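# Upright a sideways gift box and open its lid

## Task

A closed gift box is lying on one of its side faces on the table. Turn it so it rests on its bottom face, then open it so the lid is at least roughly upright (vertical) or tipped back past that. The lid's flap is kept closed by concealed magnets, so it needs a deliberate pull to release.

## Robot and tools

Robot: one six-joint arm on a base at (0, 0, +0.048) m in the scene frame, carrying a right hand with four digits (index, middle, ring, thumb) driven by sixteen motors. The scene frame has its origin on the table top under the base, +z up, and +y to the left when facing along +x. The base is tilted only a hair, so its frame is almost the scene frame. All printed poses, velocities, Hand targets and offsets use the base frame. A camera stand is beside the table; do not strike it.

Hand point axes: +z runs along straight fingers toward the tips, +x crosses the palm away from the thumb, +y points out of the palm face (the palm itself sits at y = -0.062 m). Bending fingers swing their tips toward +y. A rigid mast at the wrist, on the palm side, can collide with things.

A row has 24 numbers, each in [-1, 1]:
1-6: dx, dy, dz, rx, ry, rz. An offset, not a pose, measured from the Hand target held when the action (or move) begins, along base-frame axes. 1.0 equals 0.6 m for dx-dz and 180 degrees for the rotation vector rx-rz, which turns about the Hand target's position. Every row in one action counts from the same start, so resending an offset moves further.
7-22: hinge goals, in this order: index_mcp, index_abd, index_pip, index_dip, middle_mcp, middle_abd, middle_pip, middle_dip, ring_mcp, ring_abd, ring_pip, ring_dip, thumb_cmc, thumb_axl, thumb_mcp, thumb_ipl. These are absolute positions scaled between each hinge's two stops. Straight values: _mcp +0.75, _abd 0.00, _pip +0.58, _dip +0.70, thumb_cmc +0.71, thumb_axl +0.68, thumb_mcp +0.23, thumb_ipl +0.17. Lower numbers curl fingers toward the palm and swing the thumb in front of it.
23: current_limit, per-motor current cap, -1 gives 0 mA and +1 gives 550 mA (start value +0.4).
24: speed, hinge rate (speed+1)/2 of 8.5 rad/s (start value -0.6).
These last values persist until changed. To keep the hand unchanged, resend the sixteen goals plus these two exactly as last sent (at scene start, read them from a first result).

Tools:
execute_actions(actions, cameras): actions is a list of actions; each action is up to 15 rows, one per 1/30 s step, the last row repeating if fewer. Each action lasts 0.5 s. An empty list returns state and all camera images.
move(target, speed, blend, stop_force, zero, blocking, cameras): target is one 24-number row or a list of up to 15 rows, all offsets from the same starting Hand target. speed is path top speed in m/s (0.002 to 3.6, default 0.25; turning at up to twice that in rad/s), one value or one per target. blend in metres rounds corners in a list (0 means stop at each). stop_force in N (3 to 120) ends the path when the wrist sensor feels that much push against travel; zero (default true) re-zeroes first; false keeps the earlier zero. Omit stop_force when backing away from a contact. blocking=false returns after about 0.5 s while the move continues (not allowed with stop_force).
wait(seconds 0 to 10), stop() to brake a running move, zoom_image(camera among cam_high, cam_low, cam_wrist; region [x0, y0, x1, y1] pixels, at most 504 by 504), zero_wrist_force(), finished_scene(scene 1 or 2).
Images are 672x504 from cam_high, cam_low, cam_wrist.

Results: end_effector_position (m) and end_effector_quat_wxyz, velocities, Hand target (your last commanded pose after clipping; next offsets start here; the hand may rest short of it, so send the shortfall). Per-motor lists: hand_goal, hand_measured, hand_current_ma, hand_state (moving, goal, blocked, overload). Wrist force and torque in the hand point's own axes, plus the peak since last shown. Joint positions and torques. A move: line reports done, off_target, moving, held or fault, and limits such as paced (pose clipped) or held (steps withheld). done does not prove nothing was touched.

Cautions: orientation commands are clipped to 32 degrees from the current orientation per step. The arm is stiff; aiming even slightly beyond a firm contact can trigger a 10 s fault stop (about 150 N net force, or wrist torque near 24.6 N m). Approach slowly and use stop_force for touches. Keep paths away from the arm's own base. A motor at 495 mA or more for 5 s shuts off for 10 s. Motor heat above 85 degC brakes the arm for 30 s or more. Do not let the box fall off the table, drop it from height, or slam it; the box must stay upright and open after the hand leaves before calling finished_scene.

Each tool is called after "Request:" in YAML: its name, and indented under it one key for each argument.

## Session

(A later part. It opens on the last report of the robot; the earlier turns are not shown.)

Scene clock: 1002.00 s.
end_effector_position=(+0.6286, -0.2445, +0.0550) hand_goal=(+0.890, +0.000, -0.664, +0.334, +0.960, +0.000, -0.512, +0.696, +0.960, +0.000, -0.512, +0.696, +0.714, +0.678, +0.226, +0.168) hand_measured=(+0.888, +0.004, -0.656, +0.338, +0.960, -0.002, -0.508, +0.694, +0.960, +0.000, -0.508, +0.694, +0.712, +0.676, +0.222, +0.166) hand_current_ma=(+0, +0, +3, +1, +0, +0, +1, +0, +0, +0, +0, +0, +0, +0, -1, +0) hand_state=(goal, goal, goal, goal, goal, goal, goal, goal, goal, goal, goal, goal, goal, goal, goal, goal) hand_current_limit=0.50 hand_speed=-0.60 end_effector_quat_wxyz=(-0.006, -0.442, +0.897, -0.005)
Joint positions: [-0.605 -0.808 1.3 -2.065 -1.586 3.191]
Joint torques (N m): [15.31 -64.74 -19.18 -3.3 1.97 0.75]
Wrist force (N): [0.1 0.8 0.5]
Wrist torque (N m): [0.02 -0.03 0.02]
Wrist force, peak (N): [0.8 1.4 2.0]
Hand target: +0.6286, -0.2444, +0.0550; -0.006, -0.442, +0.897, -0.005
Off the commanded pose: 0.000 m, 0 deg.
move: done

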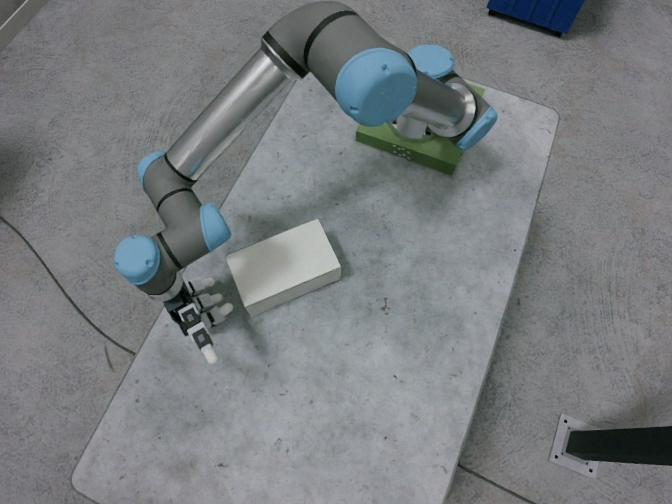

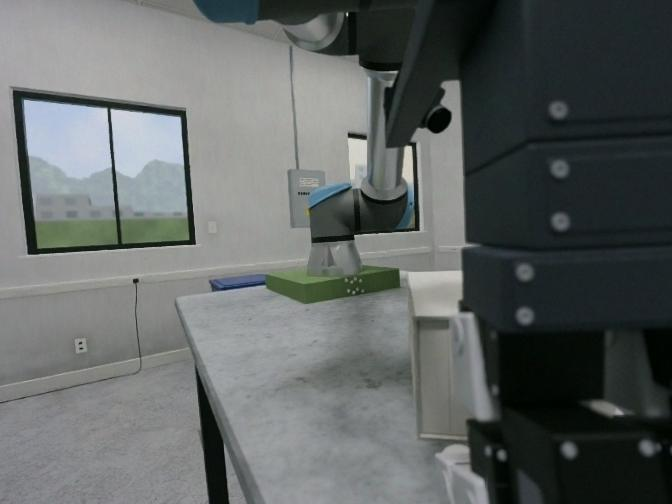

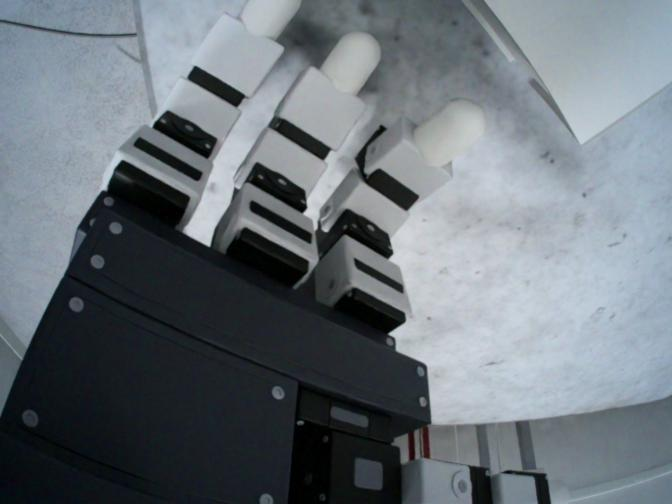

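Request:
move:
  target: [-0.0480,0.0305,0,0,0,0,0.89,0,-0.664,0.333,0.959,0,-0.512,0.696,0.959,0,-0.512,0.696,0.714,0.678,0.225,0.168,0.5,-0.6]
  speed: 0.04
  stop_force: 3
  cameras: ["cam_high", "cam_low", "cam_wrist"]

Request:
zoom_image:
  camera: "cam_high"
  region: [170, 230, 310, 340]

Request:
zoom_image:
  camera: "cam_wrist"
  region: [200, 0, 600, 300]

Scene clock: 1006.47 s.
end_effector_position=(+0.5998, -0.2262, +0.0550) hand_goal=(+0.890, +0.000, -0.664, +0.334, +0.960, +0.000, -0.512, +0.696, +0.960, +0.000, -0.512, +0.696, +0.714, +0.678, +0.226, +0.168) hand_measured=(+0.892, +0.004, -0.660, +0.334, +0.960, -0.002, -0.508, +0.694, +0.960, +0.000, -0.508, +0.694, +0.712, +0.676, +0.222, +0.166) hand_current_ma=(+0, +0, +1, +0, +0, +0, +1, +0, +0, +0, +0, +0, +0, +0, -1, +0) hand_state=(goal, goal, goal, goal, goal, goal, goal, goal, goal, goal, goal, goal, goal, goal, goal, goal) hand_current_limit=0.50 hand_speed=-0.60 end_effector_quat_wxyz=(-0.006, -0.442, +0.897, -0.005)
Joint positions: [-0.607 -0.88 1.431 -2.125 -1.586 3.189]
Joint torques (N m): [-9.11 -39.54 -28.75 -0.39 1.37 -0.01]
Wrist force (N): [0.1 0.4 0.9]
Wrist torque (N m): [-0.06 -0.04 0.07]
Wrist force, peak (N): [-0.1 1.0 1.0]
Hand target: +0.5998, -0.2261, +0.0550; -0.006, -0.442, +0.897, -0.005
Off the commanded pose: 0.000 m, 0 deg.
move: done

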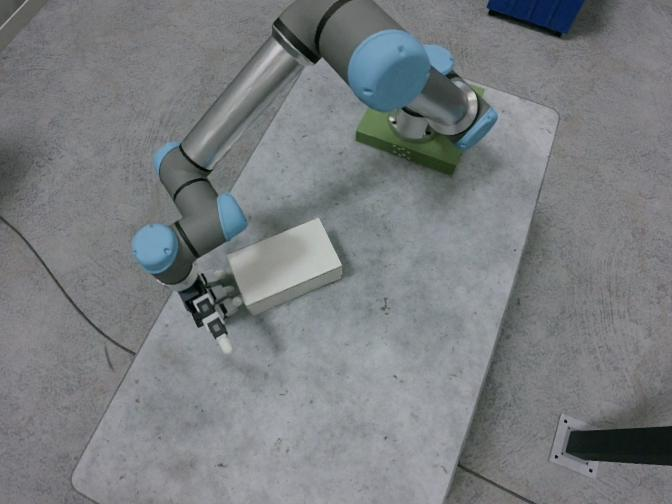

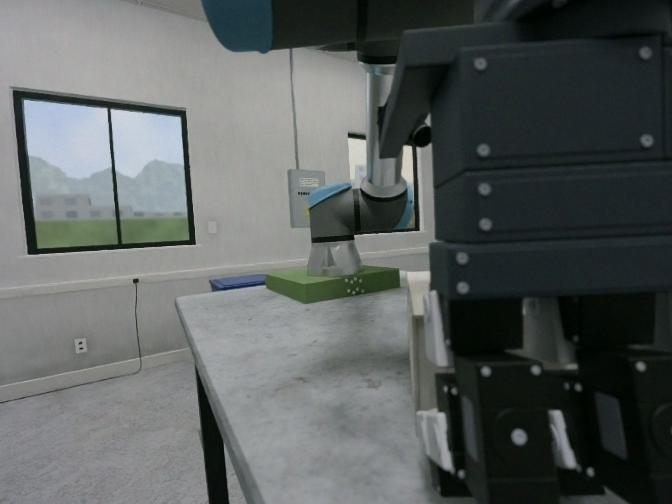

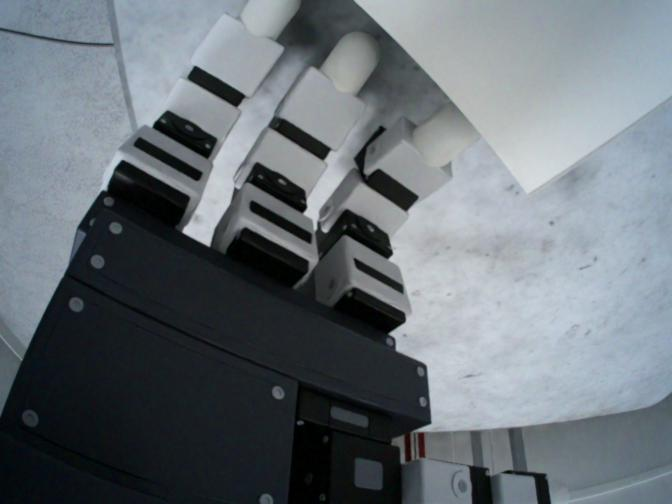

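Scaled by 3.600.

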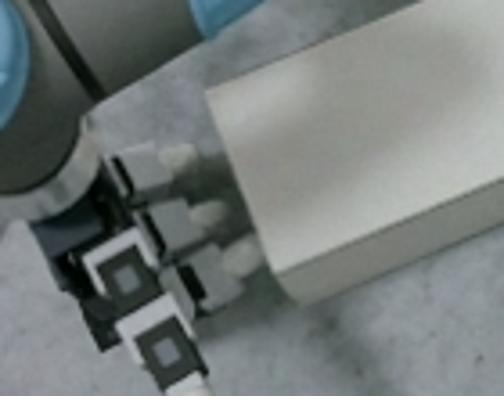

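Scaled by 1.260 from the camera's 672x504 image, which has a finer 960x720 frame.

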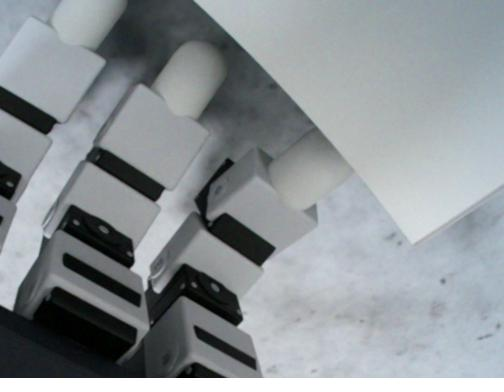

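Request:
execute_actions:
  actions:
    - [[-0.00397,0.00305,0,0,0,0,0.89,0,-0.664,0.333,0.959,0,-0.512,0.696,0.959,0,-0.512,0.696,0.714,0.678,0.225,0.168,0.5,-0.6]]

Request:
execute_actions:
  actions:
    - [[-0.00397,0.00305,0,0,0,0,0.89,0,-0.664,0.333,0.959,0,-0.512,0.696,0.959,0,-0.512,0.696,0.714,0.678,0.225,0.168,0.5,-0.6]]

Request:
execute_actions:
  actions:
    - [[-0.00264,0.00203,0,0,0,0,0.89,0,-0.664,0.333,0.959,0,-0.512,0.696,0.959,0,-0.512,0.696,0.714,0.678,0.225,0.168,0.5,-0.6]]
  cameras: ["cam_low", "cam_wrist"]

Scene clock: 1009.57 s.
end_effector_position=(+0.5974, -0.2243, +0.0550) hand_goal=(+0.890, +0.000, -0.664, +0.334, +0.960, +0.000, -0.512, +0.696, +0.960, +0.000, -0.512, +0.696, +0.714, +0.678, +0.226, +0.168) hand_measured=(+0.892, +0.004, -0.662, +0.334, +0.960, -0.002, -0.508, +0.694, +0.960, +0.000, -0.508, +0.694, +0.712, +0.676, +0.222, +0.166) hand_current_ma=(+0, +0, +0, +0, +0, +0, +1, +0, +0, +0, +0, +0, +0, +0, -1, +0) hand_state=(goal, goal, goal, goal, goal, goal, goal, goal, goal, goal, goal, goal, goal, goal, goal, goal) hand_current_limit=0.50 hand_speed=-0.60 end_effector_quat_wxyz=(-0.006, -0.442, +0.897, -0.005)
Joint positions: [-0.607 -0.886 1.442 -2.13 -1.586 3.19]
Joint torques (N m): [14.98 -39.68 -29.64 -0.37 1.91 0.72]
Wrist force (N): [0.0 0.5 0.8]
Wrist torque (N m): [-0.03 -0.03 0.06]
Wrist force, peak (N): [-0.3 -1.7 0.7]
Hand target: +0.5974, -0.2243, +0.0550; -0.006, -0.442, +0.897, -0.005
Off the commanded pose: 0.000 m, 0 deg.

Scene clock: 1010.27 s.
end_effector_position=(+0.5950, -0.2225, +0.0550) hand_goal=(+0.890, +0.000, -0.664, +0.334, +0.960, +0.000, -0.512, +0.696, +0.960, +0.000, -0.512, +0.696, +0.714, +0.678, +0.226, +0.168) hand_measured=(+0.892, +0.004, -0.664, +0.332, +0.960, -0.002, -0.508, +0.694, +0.960, +0.000, -0.508, +0.694, +0.712, +0.676, +0.222, +0.166) hand_current_ma=(+0, +0, +0, +0, +0, +0, +1, +0, +0, +0, +0, +0, +0, +0, -1, +0) hand_state=(goal, goal, goal, goal, goal, goal, goal, goal, goal, goal, goal, goal, goal, goal, goal, goal) hand_current_limit=0.50 hand_speed=-0.60 end_effector_quat_wxyz=(-0.006, -0.442, +0.897, -0.005)
Joint positions: [-0.607 -0.892 1.453 -2.135 -1.586 3.19]
Joint torques (N m): [7.74 -39.43 -29.39 -0.52 1.68 0.53]
Wrist force (N): [0.1 0.7 0.9]
Wrist torque (N m): [-0.02 -0.04 0.04]
Wrist force, peak (N): [0.0 -1.9 0.8]
Hand target: +0.5950, -0.2225, +0.0550; -0.006, -0.442, +0.897, -0.005
Off the commanded pose: 0.000 m, 0 deg.

Scene clock: 1010.97 s.
end_effector_position=(+0.5935, -0.2213, +0.0550) hand_goal=(+0.890, +0.000, -0.664, +0.334, +0.960, +0.000, -0.512, +0.696, +0.960, +0.000, -0.512, +0.696, +0.714, +0.678, +0.226, +0.168) hand_measured=(+0.892, +0.004, -0.664, +0.332, +0.960, -0.002, -0.508, +0.694, +0.960, +0.000, -0.508, +0.694, +0.712, +0.676, +0.222, +0.166) hand_current_ma=(+0, +0, +0, +0, +0, +0, +1, +0, +0, +0, +0, +0, +0, +0, -1, +0) hand_state=(goal, goal, goal, goal, goal, goal, goal, goal, goal, goal, goal, goal, goal, goal, goal, goal) hand_current_limit=0.50 hand_speed=-0.60 end_effector_quat_wxyz=(-0.006, -0.442, +0.897, -0.005)
Joint positions: [-0.607 -0.896 1.46 -2.138 -1.586 3.19]
Joint torques (N m): [14.05 -38.55 -30.82 -0.4 1.57 1.08]
Wrist force (N): [0.2 0.4 0.6]
Wrist torque (N m): [-0.03 -0.04 0.03]
Wrist force, peak (N): [-0.1 -1.6 0.6]
Hand target: +0.5935, -0.2213, +0.0550; -0.006, -0.442, +0.897, -0.005
Off the commanded pose: 0.000 m, 0 deg.
Images, in order (width x height): cam_low 672x504, cam_wrist 672x504.

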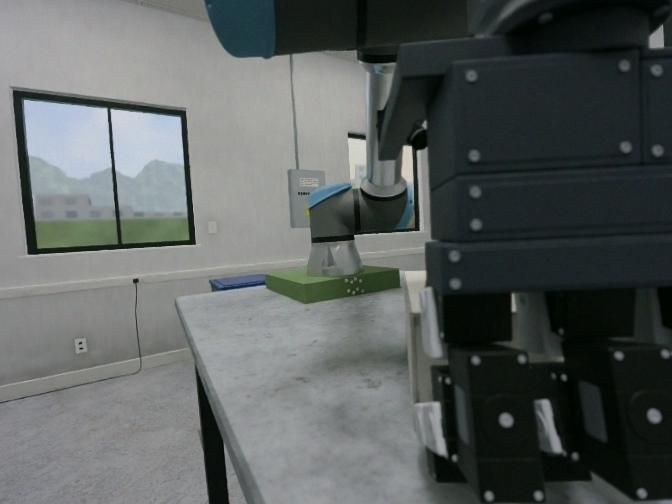

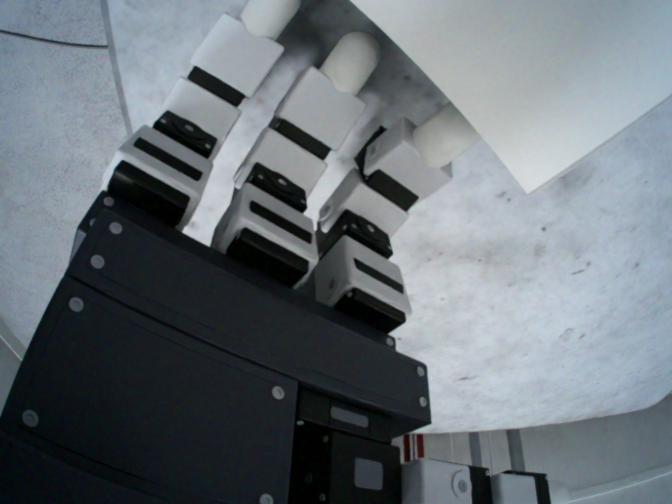

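Request:
execute_actions:
  actions:
    - [[0,0,0,0,0,0,0.89,0,-0.664,0.333,0.69,0,-0.12,0.696,0.69,0,-0.12,0.696,0.714,0.678,0.225,0.168,0.5,-0.8]]
    - [[0,0,0,0,0,0,0.89,0,-0.664,0.333,0.69,0,-0.12,0.696,0.69,0,-0.12,0.696,0.714,0.678,0.225,0.168,0.5,-0.8]]
  cameras: ["cam_low", "cam_wrist"]

Scene clock: 1017.70 s.
end_effector_position=(+0.5935, -0.2213, +0.0550) hand_goal=(+0.890, +0.000, -0.664, +0.334, +0.690, +0.000, -0.120, +0.696, +0.690, +0.000, -0.120, +0.696, +0.714, +0.678, +0.226, +0.168) hand_measured=(+0.892, +0.004, -0.664, +0.332, +0.696, -0.002, -0.120, +0.694, +0.696, +0.000, -0.120, +0.694, +0.712, +0.676, +0.222, +0.166) hand_current_ma=(+0, +0, +0, +0, +1, +0, +0, +0, +1, +0, +0, +0, +0, +0, -1, +0) hand_state=(goal, goal, goal, goal, goal, goal, goal, goal, goal, goal, goal, goal, goal, goal, goal, goal) hand_current_limit=0.50 hand_speed=-0.80 end_effector_quat_wxyz=(-0.006, -0.442, +0.897, -0.005)
Joint positions: [-0.607 -0.896 1.46 -2.138 -1.586 3.19]
Joint torques (N m): [14.09 -39.24 -30.5 -0.72 0.89 0.82]
Wrist force (N): [0.0 0.4 0.9]
Wrist torque (N m): [-0.01 -0.02 0.01]
Wrist force, peak (N): [0.0 0.6 0.8]
Hand target: +0.5935, -0.2213, +0.0550; -0.006, -0.442, +0.897, -0.005
Off the commanded pose: 0.000 m, 0 deg.
Images, in order (width x height): cam_low 672x504, cam_wrist 672x504.

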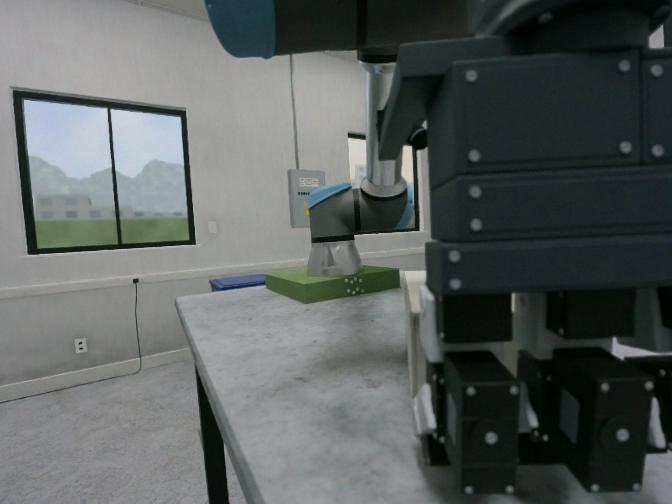

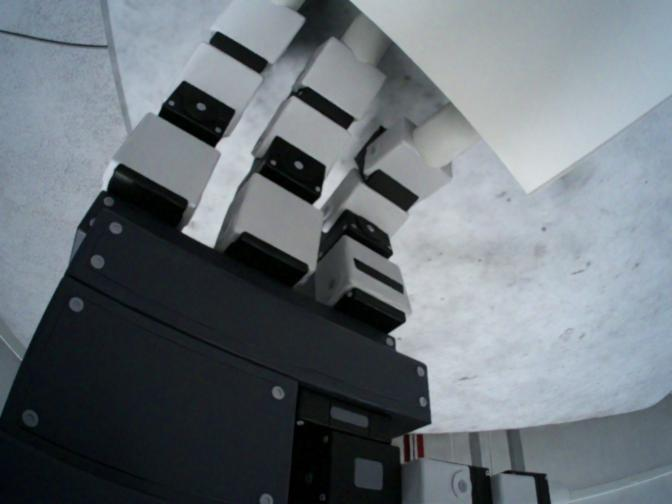

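Request:
execute_actions:
  actions:
    - [[0,0,0,0,0,0,0.89,0,-0.664,0.333,0.638,0,0.0066,0.696,0.638,0,0.0066,0.696,0.714,0.678,0.225,0.168,0.5,-0.9]]

Request:
execute_actions:
  actions:
    - [[0,0,0,0,0,0,0.89,0,-0.664,0.333,0.605,0,0.09,0.696,0.605,0,0.09,0.696,0.714,0.678,0.225,0.168,0.5,-0.9]]

Scene clock: 1020.57 s.
end_effector_position=(+0.5935, -0.2213, +0.0550) hand_goal=(+0.890, +0.000, -0.664, +0.334, +0.638, +0.000, +0.006, +0.696, +0.638, +0.000, +0.006, +0.696, +0.714, +0.678, +0.226, +0.168) hand_measured=(+0.892, +0.004, -0.664, +0.332, +0.644, -0.002, +0.004, +0.694, +0.644, +0.000, +0.006, +0.694, +0.712, +0.676, +0.222, +0.166) hand_current_ma=(+0, +0, +0, +0, +2, +0, +0, +0, +2, +0, +0, +0, +0, +0, -1, +0) hand_state=(goal, goal, goal, goal, goal, goal, goal, goal, goal, goal, goal, goal, goal, goal, goal, goal) hand_current_limit=0.50 hand_speed=-0.90 end_effector_quat_wxyz=(-0.006, -0.442, +0.897, -0.005)
Joint positions: [-0.607 -0.896 1.46 -2.138 -1.586 3.19]
Joint torques (N m): [13.9 -39.49 -31.12 -1.94 0.47 0.81]
Wrist force (N): [0.1 0.5 0.6]
Wrist torque (N m): [0.04 -0.02 0.02]
Wrist force, peak (N): [0.1 0.7 0.8]
Hand target: +0.5935, -0.2213, +0.0550; -0.006, -0.442, +0.897, -0.005
Off the commanded pose: 0.000 m, 0 deg.

Scene clock: 1021.27 s.
end_effector_position=(+0.5935, -0.2213, +0.0550) hand_goal=(+0.890, +0.000, -0.664, +0.334, +0.606, +0.000, +0.090, +0.696, +0.606, +0.000, +0.090, +0.696, +0.714, +0.678, +0.226, +0.168) hand_measured=(+0.892, +0.004, -0.664, +0.332, +0.614, -0.002, +0.088, +0.694, +0.612, +0.000, +0.088, +0.694, +0.712, +0.676, +0.222, +0.166) hand_current_ma=(+0, +0, +0, +0, +2, +0, +0, +0, +2, +0, +0, +0, +0, +0, -1, +0) hand_state=(goal, goal, goal, goal, goal, goal, goal, goal, goal, goal, goal, goal, goal, goal, goal, goal) hand_current_limit=0.50 hand_speed=-0.90 end_effector_quat_wxyz=(-0.006, -0.442, +0.897, -0.005)
Joint positions: [-0.607 -0.896 1.46 -2.138 -1.586 3.19]
Joint torques (N m): [14.22 -39.26 -30.15 -2.36 0.29 0.71]
Wrist force (N): [0.2 0.6 0.7]
Wrist torque (N m): [0.03 -0.04 0.03]
Wrist force, peak (N): [0.0 0.4 0.8]
Hand target: +0.5935, -0.2213, +0.0550; -0.006, -0.442, +0.897, -0.005
Off the commanded pose: 0.000 m, 0 deg.

Request:
execute_actions:
  actions:
    - [[0,0,0,0,0,0,0.89,0,-0.664,0.333,0.60,0,0.02,0.696,0.60,0,0.02,0.696,0.714,0.678,0.225,0.168,0.5,-0.9]]

Request:
execute_actions:
  actions:
    - [[0,0,0,0,0,0,0.89,0,-0.664,0.333,0.563,0,0.11,0.696,0.563,0,0.11,0.696,0.714,0.678,0.225,0.168,0.5,-0.92]]

Request:
execute_actions:
  actions:
    - [[0,0,0,0,0,0,0.89,0,-0.664,0.333,0.54,0,0.18,0.696,0.54,0,0.18,0.696,0.714,0.678,0.225,0.168,0.5,-0.92]]
  cameras: ["cam_low", "cam_wrist"]

Scene clock: 1025.63 s.
end_effector_position=(+0.5935, -0.2213, +0.0550) hand_goal=(+0.890, +0.000, -0.664, +0.334, +0.600, +0.000, +0.020, +0.696, +0.600, +0.000, +0.020, +0.696, +0.714, +0.678, +0.226, +0.168) hand_measured=(+0.892, +0.004, -0.664, +0.332, +0.608, -0.002, +0.026, +0.694, +0.608, +0.000, +0.026, +0.694, +0.712, +0.676, +0.222, +0.166) hand_current_ma=(+0, +0, +0, +0, +2, +0, +1, +0, +2, +0, +1, +0, +0, +0, -1, +0) hand_state=(goal, goal, goal, goal, goal, goal, goal, goal, goal, goal, goal, goal, goal, goal, goal, goal) hand_current_limit=0.50 hand_speed=-0.90 end_effector_quat_wxyz=(-0.006, -0.442, +0.897, -0.005)
Joint positions: [-0.607 -0.896 1.46 -2.138 -1.586 3.19]
Joint torques (N m): [14.46 -40.7 -30.56 -3.26 -0.4 0.25]
Wrist force (N): [0.2 0.6 0.9]
Wrist torque (N m): [0.02 -0.06 0.04]
Wrist force, peak (N): [0.2 0.6 0.9]
Hand target: +0.5935, -0.2213, +0.0550; -0.006, -0.442, +0.897, -0.005
Off the commanded pose: 0.000 m, 0 deg.

Scene clock: 1026.33 s.
end_effector_position=(+0.5935, -0.2213, +0.0550) hand_goal=(+0.890, +0.000, -0.664, +0.334, +0.564, +0.000, +0.110, +0.696, +0.564, +0.000, +0.110, +0.696, +0.714, +0.678, +0.226, +0.168) hand_measured=(+0.892, +0.004, -0.664, +0.332, +0.572, -0.002, +0.108, +0.694, +0.572, +0.000, +0.108, +0.694, +0.712, +0.676, +0.222, +0.166) hand_current_ma=(+0, +0, +0, +0, +3, +0, +0, +0, +2, +0, +0, +0, +0, +0, -1, +0) hand_state=(goal, goal, goal, goal, goal, goal, goal, goal, goal, goal, goal, goal, goal, goal, goal, goal) hand_current_limit=0.50 hand_speed=-0.92 end_effector_quat_wxyz=(-0.006, -0.442, +0.897, -0.005)
Joint positions: [-0.607 -0.896 1.46 -2.138 -1.586 3.19]
Joint torques (N m): [14.05 -40.99 -30.41 -3.26 -0.49 0.4]
Wrist force (N): [-0.1 0.4 0.6]
Wrist torque (N m): [0.02 -0.01 0.00]
Wrist force, peak (N): [0.0 0.4 0.9]
Hand target: +0.5935, -0.2213, +0.0550; -0.006, -0.442, +0.897, -0.005
Off the commanded pose: 0.000 m, 0 deg.

Scene clock: 1027.03 s.
end_effector_position=(+0.5935, -0.2213, +0.0550) hand_goal=(+0.890, +0.000, -0.664, +0.334, +0.540, +0.000, +0.180, +0.696, +0.540, +0.000, +0.180, +0.696, +0.714, +0.678, +0.226, +0.168) hand_measured=(+0.892, +0.004, -0.664, +0.332, +0.548, -0.002, +0.178, +0.694, +0.548, +0.000, +0.178, +0.694, +0.712, +0.676, +0.222, +0.166) hand_current_ma=(+0, +0, +0, +0, +3, +0, +0, +0, +3, +0, +0, +0, +0, +0, -1, +0) hand_state=(goal, goal, goal, goal, goal, goal, goal, goal, goal, goal, goal, goal, goal, goal, goal, goal) hand_current_limit=0.50 hand_speed=-0.92 end_effector_quat_wxyz=(-0.006, -0.442, +0.897, -0.005)
Joint positions: [-0.607 -0.896 1.46 -2.138 -1.586 3.19]
Joint torques (N m): [13.59 -40.49 -31 -3.32 -0.47 0.38]
Wrist force (N): [0.0 0.4 0.6]
Wrist torque (N m): [0.02 -0.03 0.01]
Wrist force, peak (N): [0.2 0.5 0.8]
Hand target: +0.5935, -0.2213, +0.0550; -0.006, -0.442, +0.897, -0.005
Off the commanded pose: 0.000 m, 0 deg.
Images, in order (width x height): cam_low 672x504, cam_wrist 672x504.

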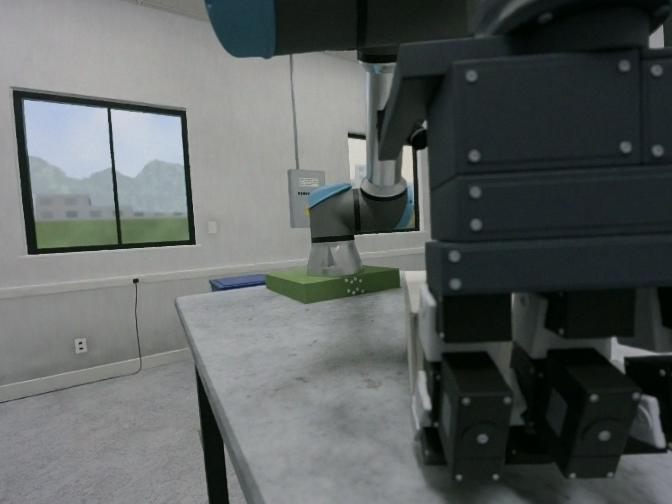

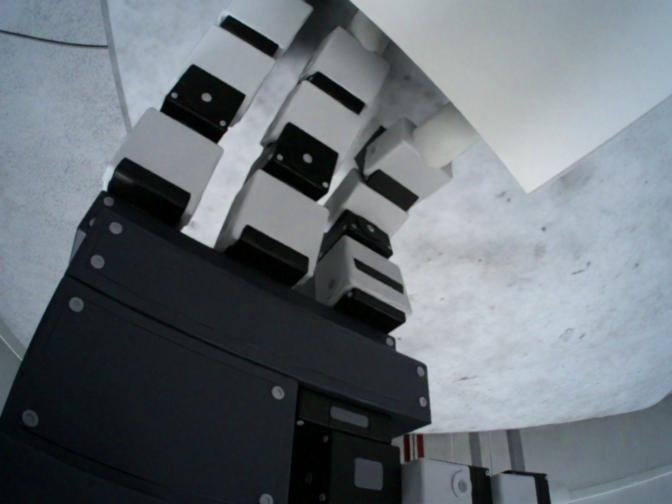

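Request:
execute_actions:
  actions:
    - [[0,0,0,0,0,0,0.89,0,-0.664,0.333,0.51,0,0.20,0.696,0.51,0,0.20,0.696,0.714,0.678,0.225,0.168,0.5,-0.93]]

Request:
execute_actions:
  actions:
    - [[0,0,0,0,0,0,0.89,0,-0.664,0.333,0.48,0,0.22,0.696,0.48,0,0.22,0.696,0.714,0.678,0.225,0.168,0.5,-0.93]]

Scene clock: 1030.53 s.
end_effector_position=(+0.5935, -0.2213, +0.0550) hand_goal=(+0.890, +0.000, -0.664, +0.334, +0.510, +0.000, +0.200, +0.696, +0.510, +0.000, +0.200, +0.696, +0.714, +0.678, +0.226, +0.168) hand_measured=(+0.892, +0.004, -0.664, +0.332, +0.520, -0.002, +0.198, +0.694, +0.518, +0.000, +0.198, +0.694, +0.712, +0.676, +0.222, +0.166) hand_current_ma=(+0, +0, +0, +0, +3, +0, +0, +0, +3, +0, +0, +0, +0, +0, -1, +0) hand_state=(goal, goal, goal, goal, goal, goal, goal, goal, goal, goal, goal, goal, goal, goal, goal, goal) hand_current_limit=0.50 hand_speed=-0.93 end_effector_quat_wxyz=(-0.006, -0.442, +0.897, -0.005)
Joint positions: [-0.607 -0.896 1.46 -2.138 -1.586 3.19]
Joint torques (N m): [13.96 -40.91 -30.19 -3.13 -1.26 0.07]
Wrist force (N): [0.0 0.4 0.7]
Wrist torque (N m): [0.01 -0.02 0.01]
Wrist force, peak (N): [0.2 0.6 1.0]
Hand target: +0.5935, -0.2213, +0.0550; -0.006, -0.442, +0.897, -0.005
Off the commanded pose: 0.000 m, 0 deg.

Scene clock: 1031.23 s.
end_effector_position=(+0.5935, -0.2213, +0.0550) hand_goal=(+0.890, +0.000, -0.664, +0.334, +0.480, +0.000, +0.220, +0.696, +0.480, +0.000, +0.220, +0.696, +0.714, +0.678, +0.226, +0.168) hand_measured=(+0.892, +0.004, -0.664, +0.332, +0.496, -0.002, +0.220, +0.694, +0.490, +0.000, +0.218, +0.694, +0.712, +0.676, +0.222, +0.166) hand_current_ma=(+0, +0, +0, +0, +8, +0, +0, +0, +3, +0, +0, +0, +0, +0, -1, +0) hand_state=(goal, goal, goal, goal, goal, goal, goal, goal, goal, goal, goal, goal, goal, goal, goal, goal) hand_current_limit=0.50 hand_speed=-0.93 end_effector_quat_wxyz=(-0.006, -0.442, +0.897, -0.005)
Joint positions: [-0.607 -0.896 1.46 -2.138 -1.586 3.19]
Joint torques (N m): [13.28 -41.35 -30.12 -3.16 -1.33 -0.04]
Wrist force (N): [0.1 0.1 0.5]
Wrist torque (N m): [0.04 -0.03 0.02]
Wrist force, peak (N): [0.1 0.5 0.7]
Hand target: +0.5935, -0.2213, +0.0550; -0.006, -0.442, +0.897, -0.005
Off the commanded pose: 0.000 m, 0 deg.

Request:
execute_actions:
  actions:
    - [[0,0,0,0,0,0,0.89,0,-0.664,0.333,0.46,0,0.22,0.696,0.46,0,0.22,0.696,0.714,0.678,0.225,0.168,0.5,-0.93]]
  cameras: ["cam_high", "cam_wrist"]

Request:
zoom_image:
  camera: "cam_high"
  region: [200, 240, 300, 330]

Request:
zoom_image:
  camera: "cam_wrist"
  region: [300, 0, 600, 220]

Scene clock: 1038.90 s.
end_effector_position=(+0.5935, -0.2213, +0.0550) hand_goal=(+0.890, +0.000, -0.664, +0.334, +0.460, +0.000, +0.220, +0.696, +0.460, +0.000, +0.220, +0.696, +0.714, +0.678, +0.226, +0.168) hand_measured=(+0.892, +0.004, -0.664, +0.332, +0.492, -0.002, +0.222, +0.696, +0.470, +0.000, +0.218, +0.694, +0.712, +0.676, +0.222, +0.166) hand_current_ma=(+0, +0, +0, +0, +30, +0, +0, +0, +4, +0, +0, +0, +0, +0, -1, +0) hand_state=(goal, goal, goal, goal, blocked, goal, goal, goal, goal, goal, goal, goal, goal, goal, goal, goal) hand_current_limit=0.50 hand_speed=-0.93 end_effector_quat_wxyz=(-0.006, -0.442, +0.897, -0.005)
Joint positions: [-0.607 -0.896 1.46 -2.138 -1.586 3.19]
Joint torques (N m): [12.43 -41.44 -30.04 -3.13 -1.55 -0.3]
Wrist force (N): [0.0 -0.7 0.1]
Wrist torque (N m): [0.09 -0.02 -0.01]
Wrist force, peak (N): [0.1 -0.9 0.2]
Hand target: +0.5935, -0.2213, +0.0550; -0.006, -0.442, +0.897, -0.005
Off the commanded pose: 0.000 m, 0 deg.
Images, in order (width x height): cam_high 672x504, cam_wrist 672x504.

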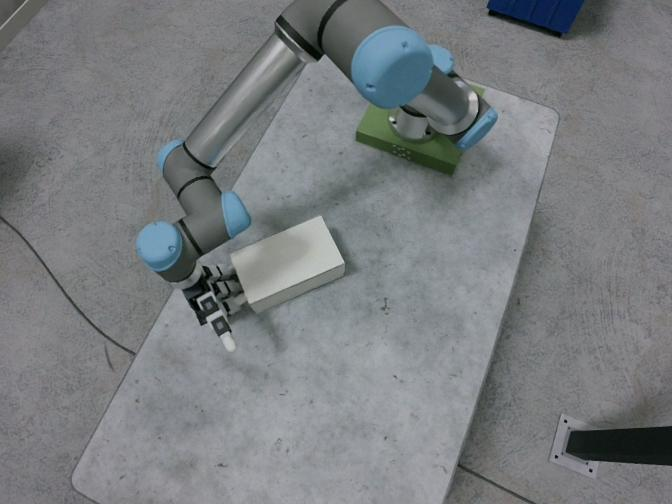

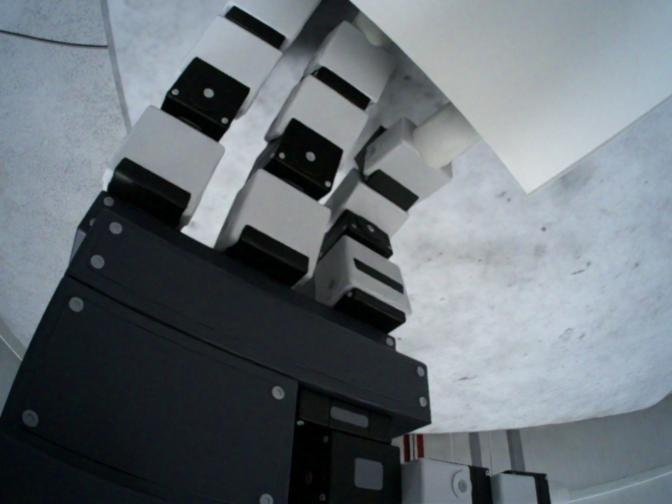

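Scaled by 5.040.

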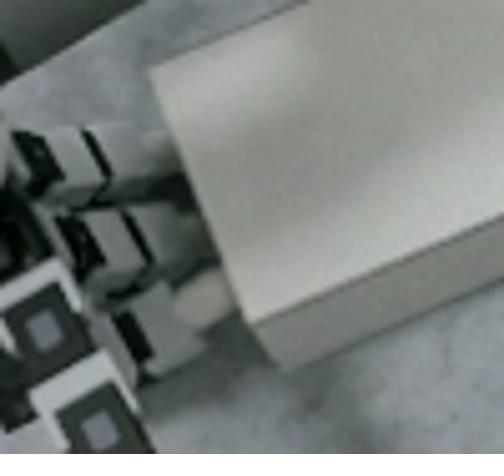

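Scaled by 1.680 from the camera's 672x504 image, which has a finer 960x720 frame.

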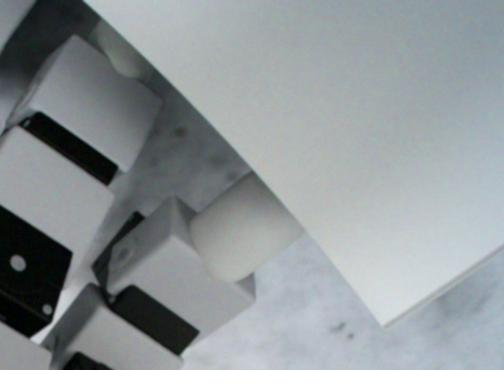

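Request:
execute_actions:
  actions:
    - [[0.0053,-0.0041,0,0,0,0,0.89,0,-0.664,0.333,0.66,0,-0.06,0.696,0.66,0,-0.06,0.696,0.714,0.678,0.225,0.168,0.5,-0.7]]
    - [[0.0,0.0,0,0,0,-0.0339,0.89,0,-0.664,0.333,0.66,0,-0.06,0.696,0.66,0,-0.06,0.696,0.714,0.678,0.225,0.168,0.5,-0.7]]

Request:
execute_actions:
  actions:
    - [[-0.0036,0.0034,0,0,0,0,0.89,0,-0.664,0.333,0.66,0,-0.06,0.696,0.66,0,-0.06,0.696,0.714,0.678,0.225,0.168,0.5,-0.7]]
    - [[-0.0036,0.0034,0,0,0,0,0.89,0,-0.664,0.333,0.66,0,-0.06,0.696,0.66,0,-0.06,0.696,0.714,0.678,0.225,0.168,0.5,-0.7]]
    - [[-0.0036,0.0034,0,0,0,0,0.89,0,-0.664,0.333,0.66,0,-0.06,0.696,0.66,0,-0.06,0.696,0.714,0.678,0.225,0.168,0.5,-0.7]]
  cameras: ["cam_high", "cam_wrist"]

Request:
zoom_image:
  camera: "cam_high"
  region: [200, 240, 300, 330]

Request:
zoom_image:
  camera: "cam_wrist"
  region: [300, 0, 600, 220]

Scene clock: 1047.83 s.
end_effector_position=(+0.5966, -0.2237, +0.0550) hand_goal=(+0.890, +0.000, -0.664, +0.334, +0.660, +0.000, -0.060, +0.696, +0.660, +0.000, -0.060, +0.696, +0.714, +0.678, +0.226, +0.168) hand_measured=(+0.892, +0.004, -0.664, +0.332, +0.660, -0.002, -0.054, +0.696, +0.660, +0.000, -0.054, +0.694, +0.712, +0.676, +0.222, +0.166) hand_current_ma=(+0, +0, +0, +0, +0, +0, +2, +0, +0, +0, +1, +0, +0, +0, -1, +0) hand_state=(goal, goal, goal, goal, goal, goal, goal, goal, goal, goal, goal, goal, goal, goal, goal, goal) hand_current_limit=0.50 hand_speed=-0.70 end_effector_quat_wxyz=(-0.006, -0.394, +0.919, -0.005)
Joint positions: [-0.619 -0.898 1.462 -2.137 -1.586 3.284]
Joint torques (N m): [13.92 -39.13 -30.34 -0.27 -2.27 -0.35]
Wrist force (N): [0.0 0.5 0.7]
Wrist torque (N m): [0.00 -0.02 -0.01]
Wrist force, peak (N): [-2.3 0.6 0.7]
Hand target: +0.5966, -0.2237, +0.0550; -0.006, -0.394, +0.919, -0.005
Off the commanded pose: 0.000 m, 0 deg.

Scene clock: 1049.53 s.
end_effector_position=(+0.5902, -0.2176, +0.0550) hand_goal=(+0.890, +0.000, -0.664, +0.334, +0.660, +0.000, -0.060, +0.696, +0.660, +0.000, -0.060, +0.696, +0.714, +0.678, +0.226, +0.168) hand_measured=(+0.892, +0.004, -0.664, +0.332, +0.664, -0.002, -0.056, +0.696, +0.662, +0.000, -0.054, +0.694, +0.712, +0.676, +0.222, +0.166) hand_current_ma=(+0, +0, +0, +0, +0, +0, +1, +0, +0, +0, +1, +0, +0, +0, -1, +0) hand_state=(goal, goal, goal, goal, goal, goal, goal, goal, goal, goal, goal, goal, goal, goal, goal, goal) hand_current_limit=0.50 hand_speed=-0.70 end_effector_quat_wxyz=(-0.006, -0.394, +0.919, -0.005)
Joint positions: [-0.618 -0.915 1.492 -2.151 -1.586 3.285]
Joint torques (N m): [3.35 -37.95 -31.17 -0.4 -1.01 -0.38]
Wrist force (N): [0.2 0.6 0.6]
Wrist torque (N m): [0.03 -0.04 0.01]
Wrist force, peak (N): [0.0 -1.8 0.5]
Hand target: +0.5902, -0.2176, +0.0550; -0.006, -0.394, +0.919, -0.005
Off the commanded pose: 0.000 m, 0 deg.
Images, in order (width x height): cam_high 672x504, cam_wrist 672x504.

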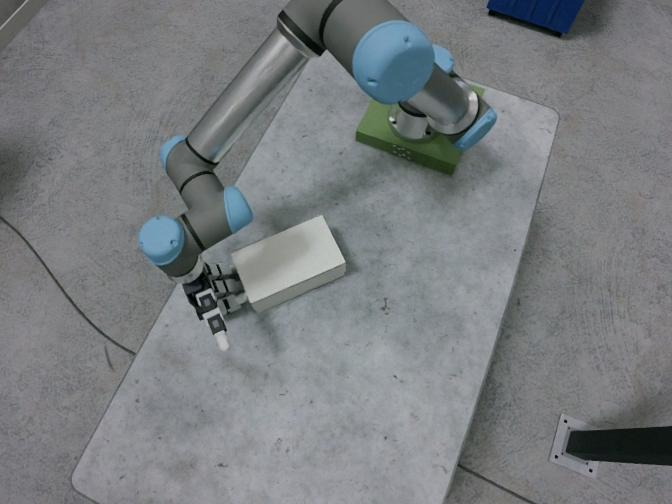

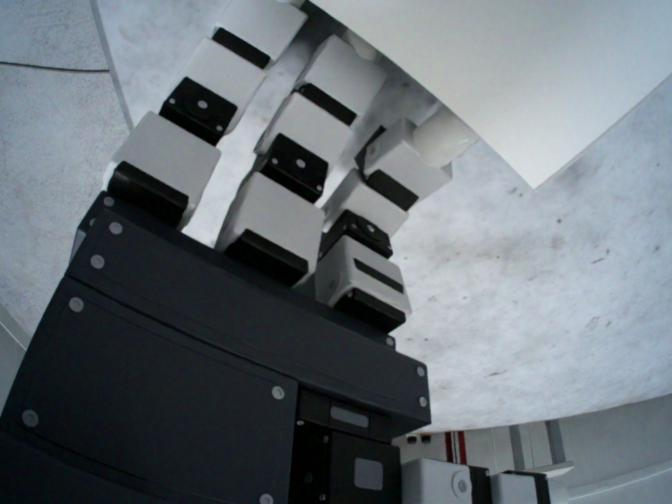

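Scaled by 5.040.

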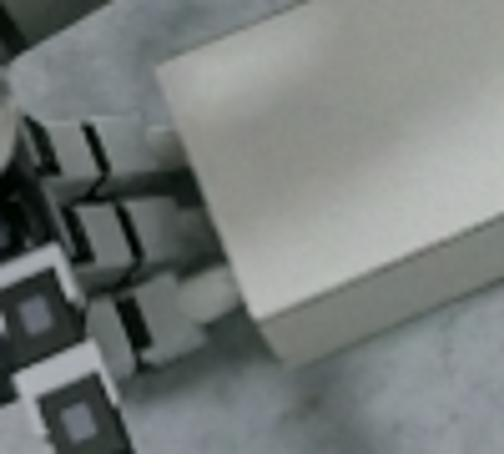

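Scaled by 1.680 from the camera's 672x504 image, which has a finer 960x720 frame.

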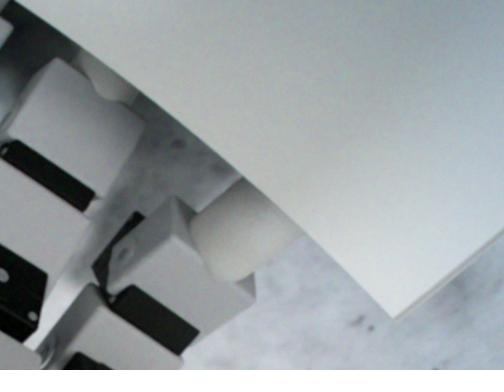

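Request:
execute_actions:
  actions:
    - [[0,0,0,0,0,0,0.89,0,-0.75,0.26,0.66,0,-0.06,0.696,0.66,0,-0.06,0.696,0.714,0.678,0.225,0.168,0.5,-0.92]]
    - [[0,0,0,0,0,0,0.89,0,-0.78,0.22,0.66,0,-0.06,0.696,0.66,0,-0.06,0.696,0.714,0.678,0.225,0.168,0.5,-0.92]]
  cameras: ["cam_low", "cam_wrist"]

Request:
zoom_image:
  camera: "cam_wrist"
  region: [300, 0, 600, 220]

Scene clock: 1060.33 s.
end_effector_position=(+0.5902, -0.2176, +0.0550) hand_goal=(+0.890, +0.000, -0.780, +0.220, +0.660, +0.000, -0.060, +0.696, +0.660, +0.000, -0.060, +0.696, +0.714, +0.678, +0.226, +0.168) hand_measured=(+0.892, +0.004, -0.772, +0.224, +0.664, -0.002, -0.056, +0.696, +0.662, +0.000, -0.054, +0.694, +0.712, +0.676, +0.222, +0.166) hand_current_ma=(+0, +0, +3, +1, +0, +0, +1, +0, +0, +0, +1, +0, +0, +0, -1, +0) hand_state=(goal, goal, goal, goal, goal, goal, goal, goal, goal, goal, goal, goal, goal, goal, goal, goal) hand_current_limit=0.50 hand_speed=-0.92 end_effector_quat_wxyz=(-0.006, -0.394, +0.919, -0.005)
Joint positions: [-0.618 -0.915 1.492 -2.151 -1.586 3.285]
Joint torques (N m): [-13.47 -37.65 -31.66 -0.48 1.22 -1.24]
Wrist force (N): [0.0 0.6 0.6]
Wrist torque (N m): [0.02 -0.01 -0.01]
Wrist force, peak (N): [0.2 0.8 0.8]
Hand target: +0.5902, -0.2176, +0.0550; -0.006, -0.394, +0.919, -0.005
Off the commanded pose: 0.000 m, 0 deg.
Images, in order (width x height): cam_low 672x504, cam_wrist 672x504.

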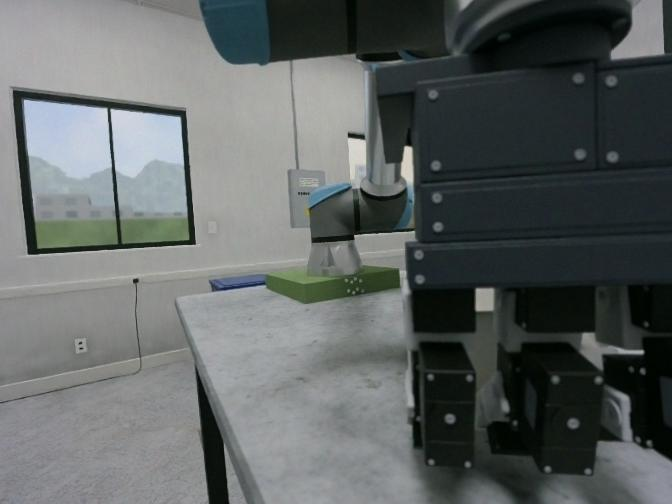

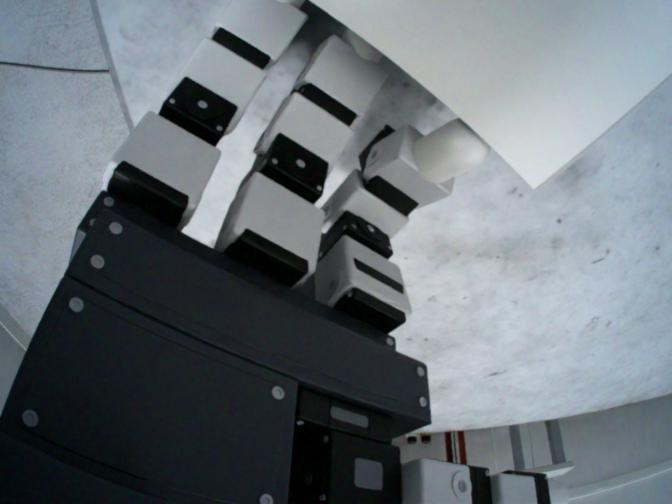

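Scaled by 1.680 from the camera's 672x504 image, which has a finer 960x720 frame.

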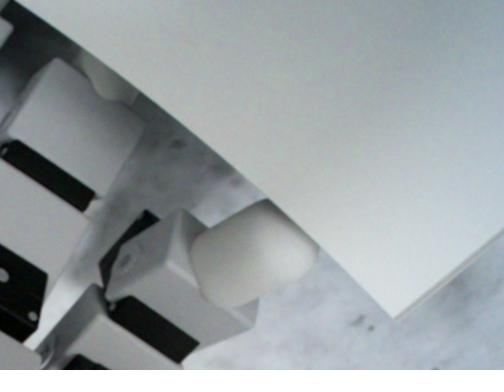

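Request:
move:
  target:
    - [0.0363,-0.0344,0.0,0,0,0,0.89,0,-0.664,0.333,0.66,0,-0.06,0.696,0.66,0,-0.06,0.696,0.714,0.678,0.225,0.168,0.5,-0.7]
    - [0.0363,-0.0344,0.2,0,0,0,0.89,0,-0.664,0.333,0.66,0,-0.06,0.696,0.66,0,-0.06,0.696,0.714,0.678,0.225,0.168,0.5,-0.7]
  speed: 0.2
  blend: 0.01
  cameras: ["cam_high", "cam_low"]

Request:
zoom_image:
  camera: "cam_low"
  region: [400, 260, 520, 460]

Request:
zoom_image:
  camera: "cam_low"
  region: [500, 260, 640, 460]

Request:
zoom_image:
  camera: "cam_high"
  region: [210, 200, 360, 330]

Scene clock: 1069.90 s.
end_effector_position=(+0.6119, -0.2382, +0.1749) hand_goal=(+0.890, +0.000, -0.664, +0.334, +0.660, +0.000, -0.060, +0.696, +0.660, +0.000, -0.060, +0.696, +0.714, +0.678, +0.226, +0.168) hand_measured=(+0.892, +0.004, -0.664, +0.332, +0.662, -0.002, -0.056, +0.696, +0.662, +0.000, -0.054, +0.694, +0.714, +0.676, +0.222, +0.166) hand_current_ma=(+0, +0, +0, +0, +0, +0, +1, +0, +0, +0, +1, +0, +0, +0, -1, +0) hand_state=(goal, goal, goal, goal, goal, goal, goal, goal, goal, goal, goal, goal, goal, goal, goal, goal) hand_current_limit=0.50 hand_speed=-0.70 end_effector_quat_wxyz=(-0.006, -0.394, +0.919, -0.005)
Joint positions: [-0.624 -0.971 1.251 -1.853 -1.586 3.28]
Joint torques (N m): [14.93 -46.23 -28.9 -0.51 -2.07 -1.06]
Wrist force (N): [0.0 0.6 0.8]
Wrist torque (N m): [0.00 -0.03 0.05]
Wrist force, peak (N): [-0.3 2.8 0.6]
Hand target: +0.6119, -0.2382, +0.1750; -0.006, -0.394, +0.919, -0.005
Off the commanded pose: 0.000 m, 0 deg.
move: done
Images, in order (width x height): cam_high 672x504, cam_low 672x504.

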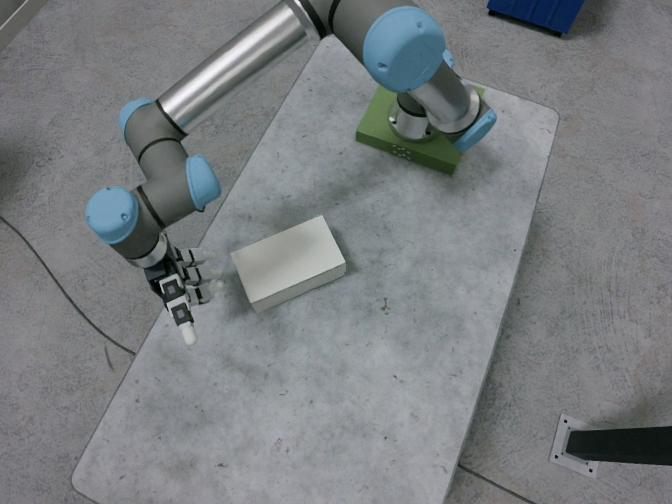

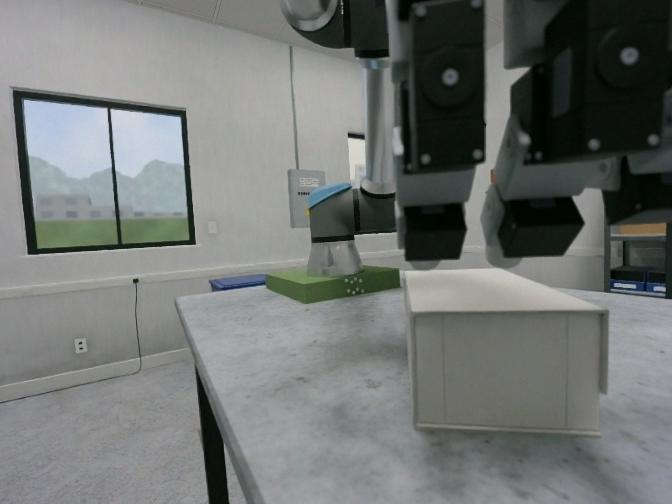

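Scaled by 2.520.

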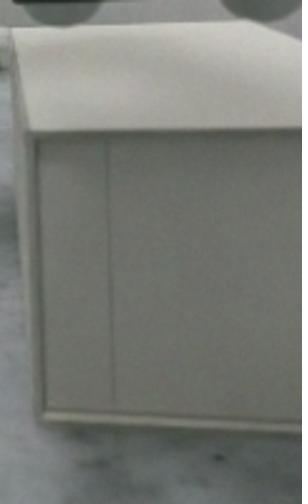

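Scaled by 2.520.

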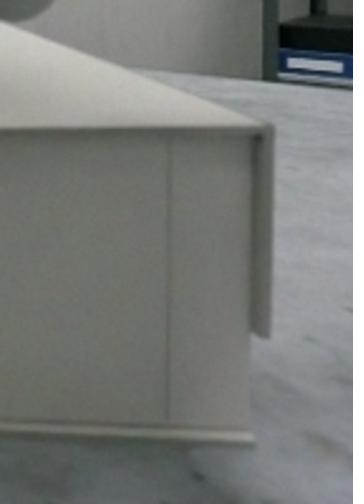

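Scaled by 3.360.

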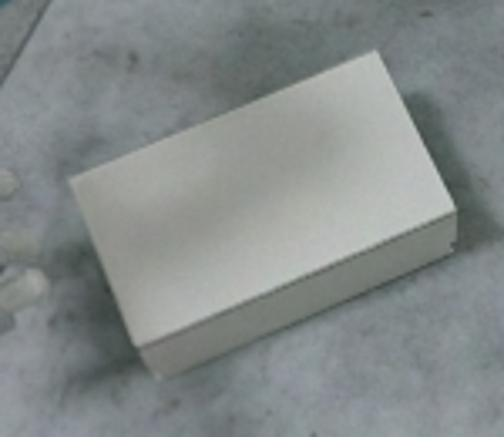

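Request:
move:
  target:
    - [-0.06,0.20,0.0,0,0,0.25,0.918,0,-0.591,0.696,1.0,0,-0.664,0.696,0.918,0,-0.591,0.696,0.714,0.678,0.225,0.168,0.5,-0.6]
    - [-0.102,0.2838,-0.0417,0,0,0.5,0.918,0,-0.591,0.696,1.0,0,-0.664,0.696,0.918,0,-0.591,0.696,0.714,0.678,0.225,0.168,0.5,-0.6]
  speed: 0.3
  blend: [0.03, 0]
  cameras: ["cam_high", "cam_wrist"]

Scene clock: 1113.07 s.
end_effector_position=(+0.5507, -0.0678, +0.1500) hand_goal=(+0.918, +0.000, -0.590, +0.696, +1.000, +0.000, -0.664, +0.696, +0.918, +0.000, -0.590, +0.696, +0.714, +0.678, +0.226, +0.168) hand_measured=(+0.916, +0.004, -0.590, +0.694, +0.994, -0.002, -0.656, +0.696, +0.914, +0.000, -0.584, +0.694, +0.714, +0.676, +0.222, +0.166) hand_current_ma=(+0, +0, +0, +0, -1, +0, +2, +0, +0, +0, +2, +0, +0, +0, -1, +0) hand_state=(goal, goal, goal, goal, goal, goal, goal, goal, goal, goal, goal, goal, goal, goal, goal, goal) hand_current_limit=0.50 hand_speed=-0.60 end_effector_quat_wxyz=(+0.001, +0.928, -0.372, +0.008)
Joint positions: [-0.248 -1.187 1.657 -2.057 -1.575 2.084]
Joint torques (N m): [-14.47 -28.28 -29.32 -0.34 0.93 -1.33]
Wrist force (N): [-0.1 0.8 0.8]
Wrist torque (N m): [-0.02 -0.01 -0.03]
Wrist force, peak (N): [-0.8 0.3 1.0]
Hand target: +0.5507, -0.0680, +0.1500; +0.001, +0.928, -0.372, +0.008
Off the commanded pose: 0.000 m, 0 deg.
move: done
Images, in order (width x height): cam_high 672x504, cam_wrist 672x504.

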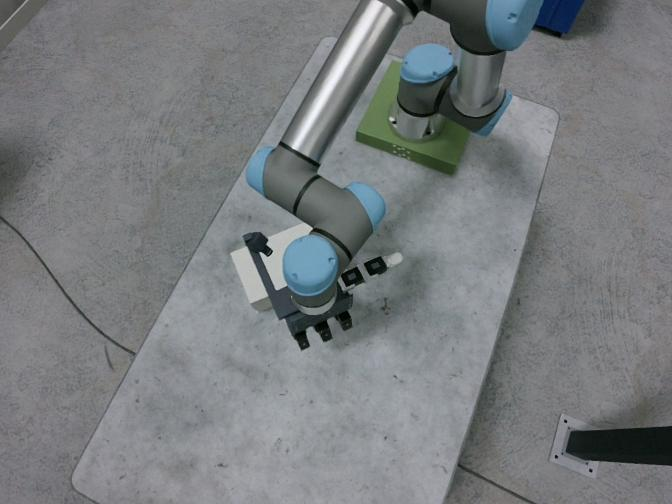

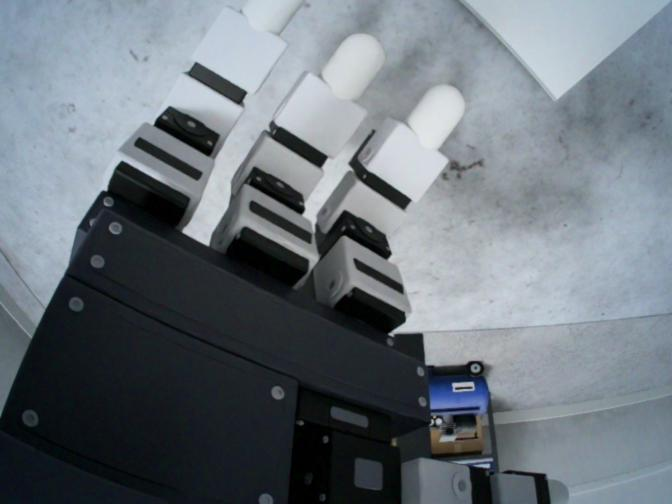

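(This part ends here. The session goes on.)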